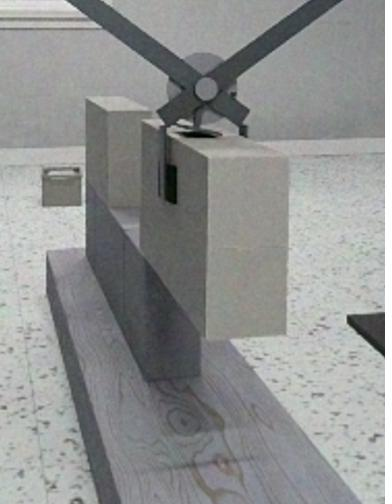

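move(arm1={"target": [-0.242, -0.272, 1.00, 0, 0, 1, 0], "speed": 0.06}, arm2={"target": [0.022, -0.272, 1.00, 0, 0, 0.985, 0.1736], "speed": 0.06}, arm3={"target": [-0.293, 0.293, 0.99, 0, 1, 0, 0], "speed": 0.06}, arm4={"target": [-0.024, 0.290, 1.015, 0.1736, 0.985, 0, 0], "speed": 0.06}, cameras=["cam_low", "cam_high"])

zoom_image(camera="cam_low", region=[270, 230, 400, 400])

zoom_image(camera="cam_high", region=[280, 180, 400, 350])

Scene clock: 357.40 s.
Joint torques (N m): arm1=[0.15 -22.65 14.31 -4.89 -1.21 -0.14] | arm2=[2.61 -30.45 6.39 -1.98 2.38 -0.21] | arm3=[0.44 -22.18 12.55 -3.79 1.1 -0.07] | arm4=[-0.56 -28.63 8.46 -1.03 -2.76 0.11]
Heat: arm1: hottest joint3_rad 45 °C; arm2: hottest joint2_rad 56 °C; arm3: hottest joint2_rad 34 °C; arm4: hottest joint2_rad 46 °C.
move: arm1 off_target; arm2 off_target; arm3 off_target; arm4 off_target
Joint velocities: within noise
arm1.joint_positions: joint1_rad=-0.304 joint2_rad=+1.551 joint3_rad=+0.925 joint4_rad=-1.047 joint5_rad=+0.037 joint6_rad=-0.218 hand_index_mcp=-0.192 hand_index_abd=+0.004 hand_index_pip=-0.682 hand_index_dip=-0.184 hand_middle_mcp=-0.237 hand_middle_abd=+0.000 hand_middle_pip=-0.690 hand_middle_dip=-0.173 hand_ring_mcp=-0.285 hand_ring_abd=-0.018 hand_ring_pip=-0.716 hand_ring_dip=-0.142 hand_thumb_cmc=-0.569 hand_thumb_axl=+0.677 hand_thumb_mcp=+0.223 hand_thumb_ipl=+0.168 hand_current_limit=+0.780 hand_speed=-0.300
arm1.joint_status: not commanded
arm1.hand_state: blocked,goal,blocked,blocked,blocked,goal,blocked,blocked,blocked,goal,blocked,blocked,goal,goal,goal,goal
arm1.index_mcp_current_ma: 490
arm1.index_abd_current_ma: 10
arm1.index_pip_current_ma: 490
arm1.index_dip_current_ma: 490
arm1.middle_mcp_current_ma: 490
arm1.middle_abd_current_ma: 0
arm1.middle_pip_current_ma: 490
arm1.middle_dip_current_ma: 489
arm1.ring_mcp_current_ma: 490
arm1.ring_abd_current_ma: -53
arm1.ring_pip_current_ma: 489
arm1.ring_dip_current_ma: 489
arm1.thumb_cmc_current_ma: 2
arm1.thumb_axl_current_ma: -2
arm1.thumb_mcp_current_ma: -11
arm1.thumb_ipl_current_ma: -1
arm1.hand_goal_index_mcp: -0.600
arm1.hand_goal_index_abd: 0.000
arm1.hand_goal_index_pip: -0.950
arm1.hand_goal_index_dip: -0.450
arm1.hand_goal_middle_mcp: -0.600
arm1.hand_goal_middle_abd: 0.000
arm1.hand_goal_middle_pip: -0.950
arm1.hand_goal_middle_dip: -0.450
arm1.hand_goal_ring_mcp: -0.600
arm1.hand_goal_ring_abd: 0.000
arm1.hand_goal_ring_pip: -0.950
arm1.hand_goal_ring_dip: -0.450
arm1.hand_goal_thumb_cmc: -0.570
arm1.hand_goal_thumb_axl: 0.678
arm1.hand_goal_thumb_mcp: 0.226
arm1.hand_goal_thumb_ipl: 0.168
arm1.on_its_own: hand_index_mcp moved -0.048 toward your old target -0.600; hand_index_dip moved -0.037 toward your old target -0.450; hand_middle_dip moved -0.023 toward your old target -0.450; hand_ring_pip moved -0.023 toward your old target -0.950
arm1.hand: x=-0.2395 y=-0.2873 z=+0.9073 quat_wxyz=(+0.003, +0.009, +0.999, -0.047) (m; scene frame)
arm1.hand_target: x=-0.2415 y=-0.2734 z=+0.9912 quat_wxyz=(+0.002, +0.000, +1.000, +0.003) (m; scene frame)
arm1.hand_status: off_target (0.094 m and 5.5 deg from the pose sent, 0.190 m and 4.9 deg at the start)
arm2.joint_positions: joint1_rad=+0.849 joint2_rad=+1.927 joint3_rad=+1.101 joint4_rad=-0.600 joint5_rad=+0.202 joint6_rad=+0.780 hand_index_mcp=-0.306 hand_index_abd=-0.001 hand_index_pip=-0.778 hand_index_dip=-0.103 hand_middle_mcp=-0.440 hand_middle_abd=-0.003 hand_middle_pip=-0.700 hand_middle_dip=-0.121 hand_ring_mcp=-0.478 hand_ring_abd=+0.017 hand_ring_pip=-0.667 hand_ring_dip=-0.130 hand_thumb_cmc=-0.568 hand_thumb_axl=+0.681 hand_thumb_mcp=+0.219 hand_thumb_ipl=+0.168 hand_current_limit=+0.780 hand_speed=-0.300
arm2.joint_status: not commanded
arm2.hand_state: blocked,goal,blocked,blocked,blocked,goal,blocked,blocked,blocked,goal,blocked,blocked,goal,goal,goal,goal
arm2.index_mcp_current_ma: 490
arm2.index_abd_current_ma: -1
arm2.index_pip_current_ma: 490
arm2.index_dip_current_ma: 154
arm2.middle_mcp_current_ma: 490
arm2.middle_abd_current_ma: -5
arm2.middle_pip_current_ma: 165
arm2.middle_dip_current_ma: 85
arm2.ring_mcp_current_ma: 490
arm2.ring_abd_current_ma: 37
arm2.ring_pip_current_ma: 306
arm2.ring_dip_current_ma: 56
arm2.thumb_cmc_current_ma: 3
arm2.thumb_axl_current_ma: 5
arm2.thumb_mcp_current_ma: -19
arm2.thumb_ipl_current_ma: 0
arm2.hand_goal_index_mcp: -0.600
arm2.hand_goal_index_abd: 0.000
arm2.hand_goal_index_pip: -0.950
arm2.hand_goal_index_dip: -0.150
arm2.hand_goal_middle_mcp: -0.600
arm2.hand_goal_middle_abd: 0.000
arm2.hand_goal_middle_pip: -0.750
arm2.hand_goal_middle_dip: -0.150
arm2.hand_goal_ring_mcp: -0.600
arm2.hand_goal_ring_abd: 0.000
arm2.hand_goal_ring_pip: -0.750
arm2.hand_goal_ring_dip: -0.150
arm2.hand_goal_thumb_cmc: -0.570
arm2.hand_goal_thumb_axl: 0.678
arm2.hand_goal_thumb_mcp: 0.226
arm2.hand_goal_thumb_ipl: 0.168
arm2.hand: x=+0.0273 y=-0.2838 z=+0.9052 quat_wxyz=(+0.020, +0.000, +0.992, +0.122) (m; scene frame)
arm2.hand_target: x=+0.0228 y=-0.2712 z=+0.9912 quat_wxyz=(+0.000, +0.001, +0.985, +0.174) (m; scene frame)
arm2.hand_status: off_target (0.096 m and 6.4 deg from the pose sent, 0.194 m and 5.4 deg at the start)
arm3.joint_positions: joint1_rad=+0.210 joint2_rad=+1.493 joint3_rad=+0.907 joint4_rad=-1.115 joint5_rad=-0.024 joint6_rad=+0.196 hand_index_mcp=-0.358 hand_index_abd=-0.001 hand_index_pip=-0.655 hand_index_dip=-0.134 hand_middle_mcp=-0.370 hand_middle_abd=+0.008 hand_middle_pip=-0.703 hand_middle_dip=-0.125 hand_ring_mcp=-0.379 hand_ring_abd=+0.011 hand_ring_pip=-0.687 hand_ring_dip=-0.133 hand_thumb_cmc=-0.569 hand_thumb_axl=+0.692 hand_thumb_mcp=+0.218 hand_thumb_ipl=+0.168 hand_current_limit=+0.780 hand_speed=-0.300
arm3.joint_status: not commanded
arm3.hand_state: blocked,goal,blocked,goal,blocked,goal,blocked,blocked,blocked,goal,blocked,goal,goal,goal,goal,goal
arm3.index_mcp_current_ma: 489
arm3.index_abd_current_ma: 0
arm3.index_pip_current_ma: 269
arm3.index_dip_current_ma: 20
arm3.middle_mcp_current_ma: 489
arm3.middle_abd_current_ma: 7
arm3.middle_pip_current_ma: 98
arm3.middle_dip_current_ma: 39
arm3.ring_mcp_current_ma: 490
arm3.ring_abd_current_ma: 9
arm3.ring_pip_current_ma: 149
arm3.ring_dip_current_ma: 23
arm3.thumb_cmc_current_ma: 0
arm3.thumb_axl_current_ma: 23
arm3.thumb_mcp_current_ma: -12
arm3.thumb_ipl_current_ma: 0
arm3.hand_goal_index_mcp: -0.600
arm3.hand_goal_index_abd: 0.000
arm3.hand_goal_index_pip: -0.750
arm3.hand_goal_index_dip: -0.150
arm3.hand_goal_middle_mcp: -0.600
arm3.hand_goal_middle_abd: 0.000
arm3.hand_goal_middle_pip: -0.750
arm3.hand_goal_middle_dip: -0.150
arm3.hand_goal_ring_mcp: -0.600
arm3.hand_goal_ring_abd: 0.000
arm3.hand_goal_ring_pip: -0.750
arm3.hand_goal_ring_dip: -0.150
arm3.hand_goal_thumb_cmc: -0.570
arm3.hand_goal_thumb_axl: 0.678
arm3.hand_goal_thumb_mcp: 0.226
arm3.hand_goal_thumb_ipl: 0.168
arm3.on_its_own: hand_ring_mcp moved -0.030 toward your old target -0.600
arm3.hand: x=-0.2905 y=+0.3137 z=+0.8988 quat_wxyz=(-0.064, +0.998, +0.005, -0.002) (m; scene frame)
arm3.hand_target: x=-0.2935 y=+0.2954 z=+0.9816 quat_wxyz=(+0.001, +1.000, -0.001, +0.000) (m; scene frame)
arm3.hand_status: off_target (0.094 m and 7.4 deg from the pose sent, 0.189 m and 6.3 deg at the start)
arm4.joint_positions: joint1_rad=-0.916 joint2_rad=+1.820 joint3_rad=+1.004 joint4_rad=-0.646 joint5_rad=-0.223 joint6_rad=-0.845 hand_index_mcp=-0.435 hand_index_abd=+0.006 hand_index_pip=-0.694 hand_index_dip=-0.167 hand_middle_mcp=-0.433 hand_middle_abd=-0.008 hand_middle_pip=-0.709 hand_middle_dip=-0.125 hand_ring_mcp=-0.373 hand_ring_abd=-0.002 hand_ring_pip=-0.741 hand_ring_dip=-0.129 hand_thumb_cmc=-0.577 hand_thumb_axl=+0.700 hand_thumb_mcp=+0.199 hand_thumb_ipl=+0.168 hand_current_limit=+0.780 hand_speed=-0.300
arm4.joint_status: not commanded
arm4.hand_state: blocked,goal,blocked,goal,blocked,goal,blocked,blocked,blocked,goal,goal,blocked,goal,blocked,blocked,goal
arm4.index_mcp_current_ma: 489
arm4.index_abd_current_ma: 2
arm4.index_pip_current_ma: 96
arm4.index_dip_current_ma: -15
arm4.middle_mcp_current_ma: 489
arm4.middle_abd_current_ma: -4
arm4.middle_pip_current_ma: 59
arm4.middle_dip_current_ma: 27
arm4.ring_mcp_current_ma: 490
arm4.ring_abd_current_ma: 0
arm4.ring_pip_current_ma: 6
arm4.ring_dip_current_ma: 20
arm4.thumb_cmc_current_ma: -4
arm4.thumb_axl_current_ma: 29
arm4.thumb_mcp_current_ma: -46
arm4.thumb_ipl_current_ma: 0
arm4.hand_goal_index_mcp: -0.600
arm4.hand_goal_index_abd: 0.000
arm4.hand_goal_index_pip: -0.750
arm4.hand_goal_index_dip: -0.150
arm4.hand_goal_middle_mcp: -0.600
arm4.hand_goal_middle_abd: 0.000
arm4.hand_goal_middle_pip: -0.750
arm4.hand_goal_middle_dip: -0.150
arm4.hand_goal_ring_mcp: -0.600
arm4.hand_goal_ring_abd: 0.000
arm4.hand_goal_ring_pip: -0.750
arm4.hand_goal_ring_dip: -0.150
arm4.hand_goal_thumb_cmc: -0.570
arm4.hand_goal_thumb_axl: 0.678
arm4.hand_goal_thumb_mcp: 0.226
arm4.hand_goal_thumb_ipl: 0.168
arm4.hand: x=-0.0148 y=+0.3021 z=+0.9198 quat_wxyz=(+0.115, +0.993, +0.004, +0.026) (m; scene frame)
arm4.hand_target: x=-0.0233 y=+0.2895 z=+1.0063 quat_wxyz=(+0.174, +0.985, +0.002, +0.000) (m; scene frame)
arm4.hand_status: off_target (0.096 m and 7.5 deg from the pose sent, 0.193 m and 6.3 deg at the start; pose on its path clipped on 4 of 99 steps)
pictures: cam_high, cam_low

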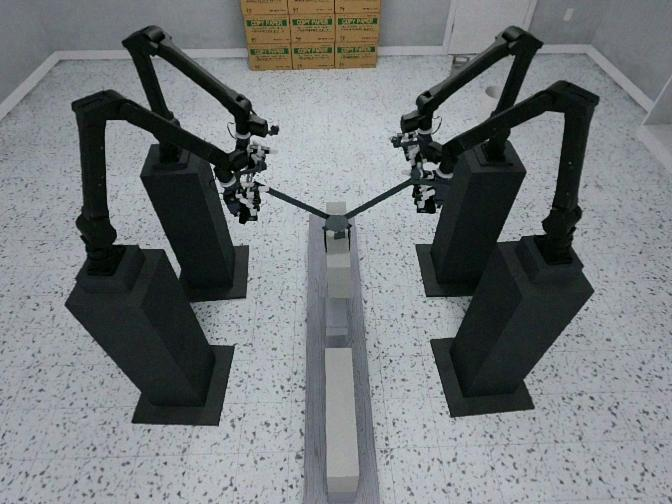

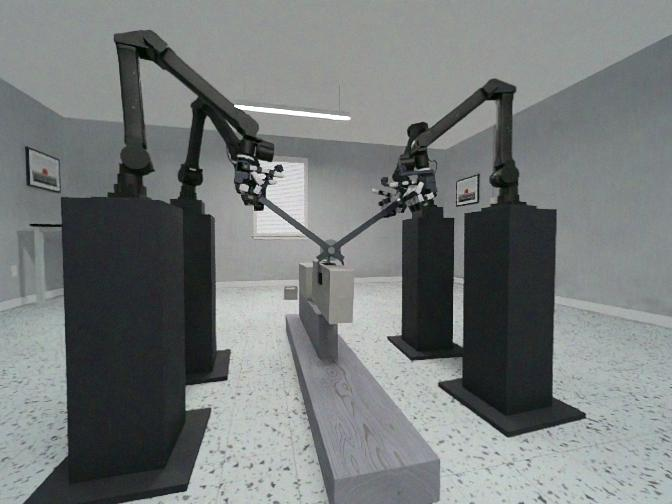

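Scaled by 2.965 from the camera's 672x504 image, which has a finer 960x720 frame.

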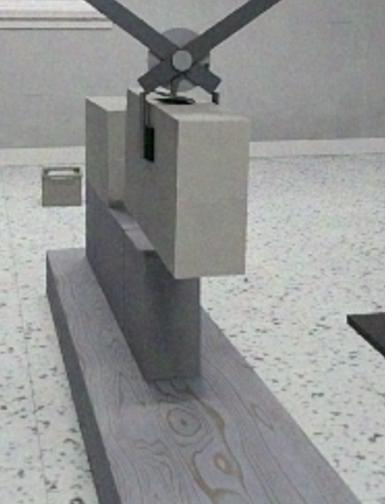

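Scaled by 2.965 from the camera's 672x504 image, which has a finer 960x720 frame.

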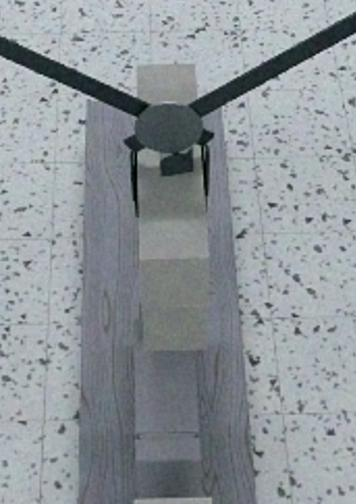

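move(arm1={"target": [-0.122, -0.260, 0.985, 0, 0, 1, 0], "speed": 0.06}, arm2={"target": [0.142, -0.257, 0.982, 0, 0, 0.985, 0.1736], "speed": 0.06}, arm3={"target": [-0.174, 0.282, 0.980, 0, 1, 0, 0], "speed": 0.06}, arm4={"target": [0.096, 0.275, 0.998, 0.1736, 0.985, 0, 0], "speed": 0.06}, cameras=["cam_low", "cam_high"])

zoom_image(camera="cam_low", region=[270, 230, 400, 400])

zoom_image(camera="cam_high", region=[280, 190, 400, 360])

Scene clock: 364.63 s.
Joint torques (N m): arm1=[0.44 -21.19 15.3 -3.92 -1.64 -0.09] | arm2=[1.96 -28.57 5.65 -1.1 2.33 -0.36] | arm3=[0.15 -20.95 13.2 -3 1.85 -0.15] | arm4=[1.08 -25.88 8.13 0.03 -2.41 0.13]
Heat: arm1: hottest joint3_rad 47 °C; arm2: hottest joint2_rad 55 °C; arm3: hottest joint2_rad 34 °C; arm4: hottest joint2_rad 46 °C.
move: arm1 off_target; arm2 off_target; arm3 off_target; arm4 off_target
Joint velocities: within noise
arm1.joint_positions: joint1_rad=-0.569 joint2_rad=+1.657 joint3_rad=+1.044 joint4_rad=-1.052 joint5_rad=+0.046 joint6_rad=-0.486 hand_index_mcp=-0.222 hand_index_abd=+0.002 hand_index_pip=-0.672 hand_index_dip=-0.206 hand_middle_mcp=-0.240 hand_middle_abd=+0.001 hand_middle_pip=-0.690 hand_middle_dip=-0.179 hand_ring_mcp=-0.263 hand_ring_abd=-0.021 hand_ring_pip=-0.723 hand_ring_dip=-0.142 hand_thumb_cmc=-0.569 hand_thumb_axl=+0.677 hand_thumb_mcp=+0.223 hand_thumb_ipl=+0.168 hand_current_limit=+0.780 hand_speed=-0.300
arm1.joint_status: not commanded
arm1.hand_state: blocked,goal,blocked,blocked,blocked,goal,blocked,blocked,blocked,blocked,blocked,blocked,goal,goal,goal,goal
arm1.index_mcp_current_ma: 490
arm1.index_abd_current_ma: 4
arm1.index_pip_current_ma: 490
arm1.index_dip_current_ma: 489
arm1.middle_mcp_current_ma: 490
arm1.middle_abd_current_ma: 2
arm1.middle_pip_current_ma: 490
arm1.middle_dip_current_ma: 490
arm1.ring_mcp_current_ma: 489
arm1.ring_abd_current_ma: -65
arm1.ring_pip_current_ma: 490
arm1.ring_dip_current_ma: 490
arm1.thumb_cmc_current_ma: 2
arm1.thumb_axl_current_ma: -2
arm1.thumb_mcp_current_ma: -11
arm1.thumb_ipl_current_ma: -1
arm1.hand_goal_index_mcp: -0.600
arm1.hand_goal_index_abd: 0.000
arm1.hand_goal_index_pip: -0.950
arm1.hand_goal_index_dip: -0.450
arm1.hand_goal_middle_mcp: -0.600
arm1.hand_goal_middle_abd: 0.000
arm1.hand_goal_middle_pip: -0.950
arm1.hand_goal_middle_dip: -0.450
arm1.hand_goal_ring_mcp: -0.600
arm1.hand_goal_ring_abd: 0.000
arm1.hand_goal_ring_pip: -0.950
arm1.hand_goal_ring_dip: -0.450
arm1.hand_goal_thumb_cmc: -0.570
arm1.hand_goal_thumb_axl: 0.678
arm1.hand_goal_thumb_mcp: 0.226
arm1.hand_goal_thumb_ipl: 0.168
arm1.on_its_own: hand_index_mcp moved -0.031 toward your old target -0.600; hand_index_dip moved -0.023 toward your old target -0.450
arm1.hand: x=-0.1274 y=-0.2854 z=+0.9016 quat_wxyz=(-0.005, +0.007, +0.999, -0.046) (m; scene frame)
arm1.hand_target: x=-0.1233 y=-0.2632 z=+0.9808 quat_wxyz=(+0.002, -0.001, +1.000, +0.002) (m; scene frame)
arm1.hand_status: off_target (0.087 m and 5.4 deg from the pose sent, 0.144 m and 5.5 deg at the start)
arm2.joint_positions: joint1_rad=+0.640 joint2_rad=+1.822 joint3_rad=+0.880 joint4_rad=-0.465 joint5_rad=+0.142 joint6_rad=+0.572 hand_index_mcp=-0.313 hand_index_abd=+0.003 hand_index_pip=-0.787 hand_index_dip=-0.094 hand_middle_mcp=-0.440 hand_middle_abd=-0.011 hand_middle_pip=-0.700 hand_middle_dip=-0.121 hand_ring_mcp=-0.478 hand_ring_abd=+0.009 hand_ring_pip=-0.667 hand_ring_dip=-0.130 hand_thumb_cmc=-0.568 hand_thumb_axl=+0.681 hand_thumb_mcp=+0.219 hand_thumb_ipl=+0.168 hand_current_limit=+0.780 hand_speed=-0.300
arm2.joint_status: not commanded
arm2.hand_state: blocked,goal,blocked,blocked,blocked,goal,blocked,blocked,blocked,goal,blocked,blocked,goal,goal,goal,goal
arm2.index_mcp_current_ma: 490
arm2.index_abd_current_ma: 5
arm2.index_pip_current_ma: 490
arm2.index_dip_current_ma: 188
arm2.middle_mcp_current_ma: 490
arm2.middle_abd_current_ma: -23
arm2.middle_pip_current_ma: 165
arm2.middle_dip_current_ma: 85
arm2.ring_mcp_current_ma: 489
arm2.ring_abd_current_ma: 17
arm2.ring_pip_current_ma: 306
arm2.ring_dip_current_ma: 56
arm2.thumb_cmc_current_ma: 3
arm2.thumb_axl_current_ma: 5
arm2.thumb_mcp_current_ma: -19
arm2.thumb_ipl_current_ma: 0
arm2.hand_goal_index_mcp: -0.600
arm2.hand_goal_index_abd: 0.000
arm2.hand_goal_index_pip: -0.950
arm2.hand_goal_index_dip: -0.150
arm2.hand_goal_middle_mcp: -0.600
arm2.hand_goal_middle_abd: 0.000
arm2.hand_goal_middle_pip: -0.750
arm2.hand_goal_middle_dip: -0.150
arm2.hand_goal_ring_mcp: -0.600
arm2.hand_goal_ring_abd: 0.000
arm2.hand_goal_ring_pip: -0.750
arm2.hand_goal_ring_dip: -0.150
arm2.hand_goal_thumb_cmc: -0.570
arm2.hand_goal_thumb_axl: 0.678
arm2.hand_goal_thumb_mcp: 0.226
arm2.hand_goal_thumb_ipl: 0.168
arm2.hand: x=+0.1420 y=-0.2806 z=+0.8920 quat_wxyz=(+0.015, -0.001, +0.994, +0.107) (m; scene frame)
arm2.hand_target: x=+0.1428 y=-0.2571 z=+0.9732 quat_wxyz=(+0.001, +0.002, +0.985, +0.174) (m; scene frame)
arm2.hand_status: off_target (0.093 m and 7.9 deg from the pose sent, 0.141 m and 6.4 deg at the start)
arm3.joint_positions: joint1_rad=+0.490 joint2_rad=+1.593 joint3_rad=+1.017 joint4_rad=-1.122 joint5_rad=-0.039 joint6_rad=+0.486 hand_index_mcp=-0.356 hand_index_abd=+0.009 hand_index_pip=-0.703 hand_index_dip=-0.139 hand_middle_mcp=-0.385 hand_middle_abd=+0.020 hand_middle_pip=-0.699 hand_middle_dip=-0.121 hand_ring_mcp=-0.418 hand_ring_abd=+0.012 hand_ring_pip=-0.675 hand_ring_dip=-0.133 hand_thumb_cmc=-0.569 hand_thumb_axl=+0.680 hand_thumb_mcp=+0.218 hand_thumb_ipl=+0.168 hand_current_limit=+0.780 hand_speed=-0.300
arm3.joint_status: not commanded
arm3.hand_state: blocked,goal,blocked,goal,blocked,goal,blocked,blocked,blocked,goal,blocked,goal,goal,goal,goal,goal
arm3.index_mcp_current_ma: 489
arm3.index_abd_current_ma: 7
arm3.index_pip_current_ma: 96
arm3.index_dip_current_ma: 11
arm3.middle_mcp_current_ma: 490
arm3.middle_abd_current_ma: 23
arm3.middle_pip_current_ma: 108
arm3.middle_dip_current_ma: 50
arm3.ring_mcp_current_ma: 489
arm3.ring_abd_current_ma: 11
arm3.ring_pip_current_ma: 190
arm3.ring_dip_current_ma: 23
arm3.thumb_cmc_current_ma: 0
arm3.thumb_axl_current_ma: 2
arm3.thumb_mcp_current_ma: -12
arm3.thumb_ipl_current_ma: 0
arm3.hand_goal_index_mcp: -0.600
arm3.hand_goal_index_abd: 0.000
arm3.hand_goal_index_pip: -0.750
arm3.hand_goal_index_dip: -0.150
arm3.hand_goal_middle_mcp: -0.600
arm3.hand_goal_middle_abd: 0.000
arm3.hand_goal_middle_pip: -0.750
arm3.hand_goal_middle_dip: -0.150
arm3.hand_goal_ring_mcp: -0.600
arm3.hand_goal_ring_abd: 0.000
arm3.hand_goal_ring_pip: -0.750
arm3.hand_goal_ring_dip: -0.150
arm3.hand_goal_thumb_cmc: -0.570
arm3.hand_goal_thumb_axl: 0.678
arm3.hand_goal_thumb_mcp: 0.226
arm3.hand_goal_thumb_ipl: 0.168
arm3.on_its_own: hand_index_pip moved -0.049 toward your old target -0.750; hand_ring_mcp moved -0.039 toward your old target -0.600
arm3.hand: x=-0.1797 y=+0.3127 z=+0.8971 quat_wxyz=(-0.063, +0.998, +0.000, -0.013) (m; scene frame)
arm3.hand_target: x=-0.1759 y=+0.2860 z=+0.9759 quat_wxyz=(+0.001, +1.000, -0.001, +0.000) (m; scene frame)
arm3.hand_status: off_target (0.089 m and 7.4 deg from the pose sent, 0.146 m and 7.4 deg at the start)
arm4.joint_positions: joint1_rad=-0.700 joint2_rad=+1.681 joint3_rad=+0.772 joint4_rad=-0.522 joint5_rad=-0.170 joint6_rad=-0.613 hand_index_mcp=-0.435 hand_index_abd=+0.001 hand_index_pip=-0.694 hand_index_dip=-0.169 hand_middle_mcp=-0.420 hand_middle_abd=+0.001 hand_middle_pip=-0.719 hand_middle_dip=-0.133 hand_ring_mcp=-0.373 hand_ring_abd=-0.005 hand_ring_pip=-0.747 hand_ring_dip=-0.127 hand_thumb_cmc=-0.575 hand_thumb_axl=+0.700 hand_thumb_mcp=+0.199 hand_thumb_ipl=+0.168 hand_current_limit=+0.780 hand_speed=-0.300
arm4.joint_status: not commanded
arm4.hand_state: blocked,goal,blocked,goal,blocked,goal,blocked,goal,blocked,goal,goal,blocked,goal,blocked,blocked,goal
arm4.index_mcp_current_ma: 489
arm4.index_abd_current_ma: 0
arm4.index_pip_current_ma: 96
arm4.index_dip_current_ma: -18
arm4.middle_mcp_current_ma: 490
arm4.middle_abd_current_ma: 0
arm4.middle_pip_current_ma: 39
arm4.middle_dip_current_ma: 16
arm4.ring_mcp_current_ma: 489
arm4.ring_abd_current_ma: -2
arm4.ring_pip_current_ma: 1
arm4.ring_dip_current_ma: 25
arm4.thumb_cmc_current_ma: -2
arm4.thumb_axl_current_ma: 29
arm4.thumb_mcp_current_ma: -46
arm4.thumb_ipl_current_ma: 0
arm4.hand_goal_index_mcp: -0.600
arm4.hand_goal_index_abd: 0.000
arm4.hand_goal_index_pip: -0.750
arm4.hand_goal_index_dip: -0.150
arm4.hand_goal_middle_mcp: -0.600
arm4.hand_goal_middle_abd: 0.000
arm4.hand_goal_middle_pip: -0.750
arm4.hand_goal_middle_dip: -0.150
arm4.hand_goal_ring_mcp: -0.600
arm4.hand_goal_ring_abd: 0.000
arm4.hand_goal_ring_pip: -0.750
arm4.hand_goal_ring_dip: -0.150
arm4.hand_goal_thumb_cmc: -0.570
arm4.hand_goal_thumb_axl: 0.678
arm4.hand_goal_thumb_mcp: 0.226
arm4.hand_goal_thumb_ipl: 0.168
arm4.hand: x=+0.0977 y=+0.3007 z=+0.9108 quat_wxyz=(+0.102, +0.995, -0.004, +0.021) (m; scene frame)
arm4.hand_target: x=+0.0963 y=+0.2753 z=+0.9896 quat_wxyz=(+0.174, +0.985, +0.002, +0.001) (m; scene frame)
arm4.hand_status: off_target (0.091 m and 8.7 deg from the pose sent, 0.138 m and 7.5 deg at the start)
pictures: cam_high, cam_low

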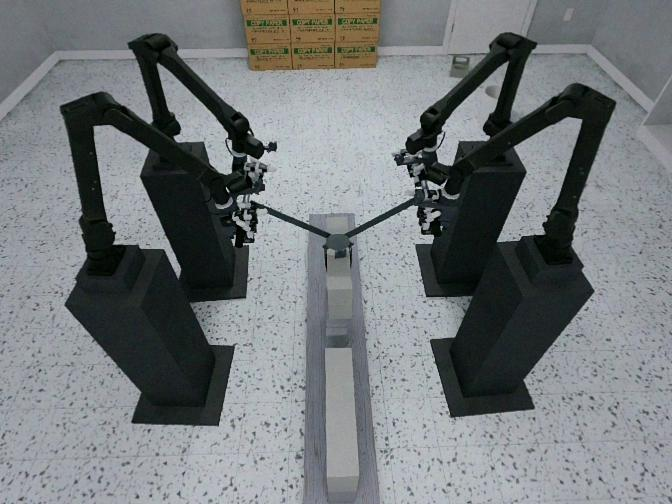

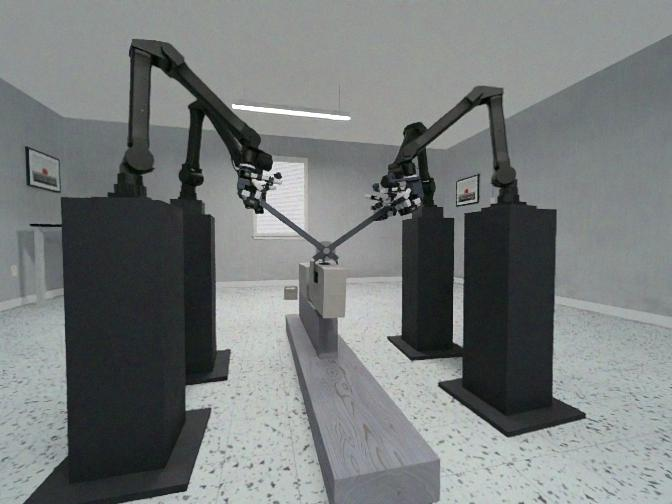

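Scaled by 2.965 from the camera's 672x504 image, which has a finer 960x720 frame.

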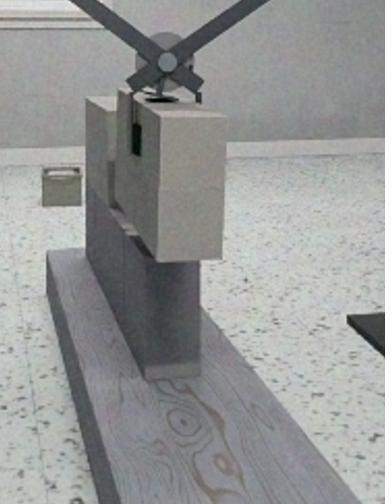

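Scaled by 2.965 from the camera's 672x504 image, which has a finer 960x720 frame.

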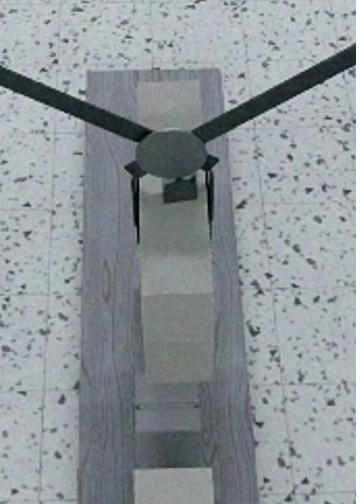

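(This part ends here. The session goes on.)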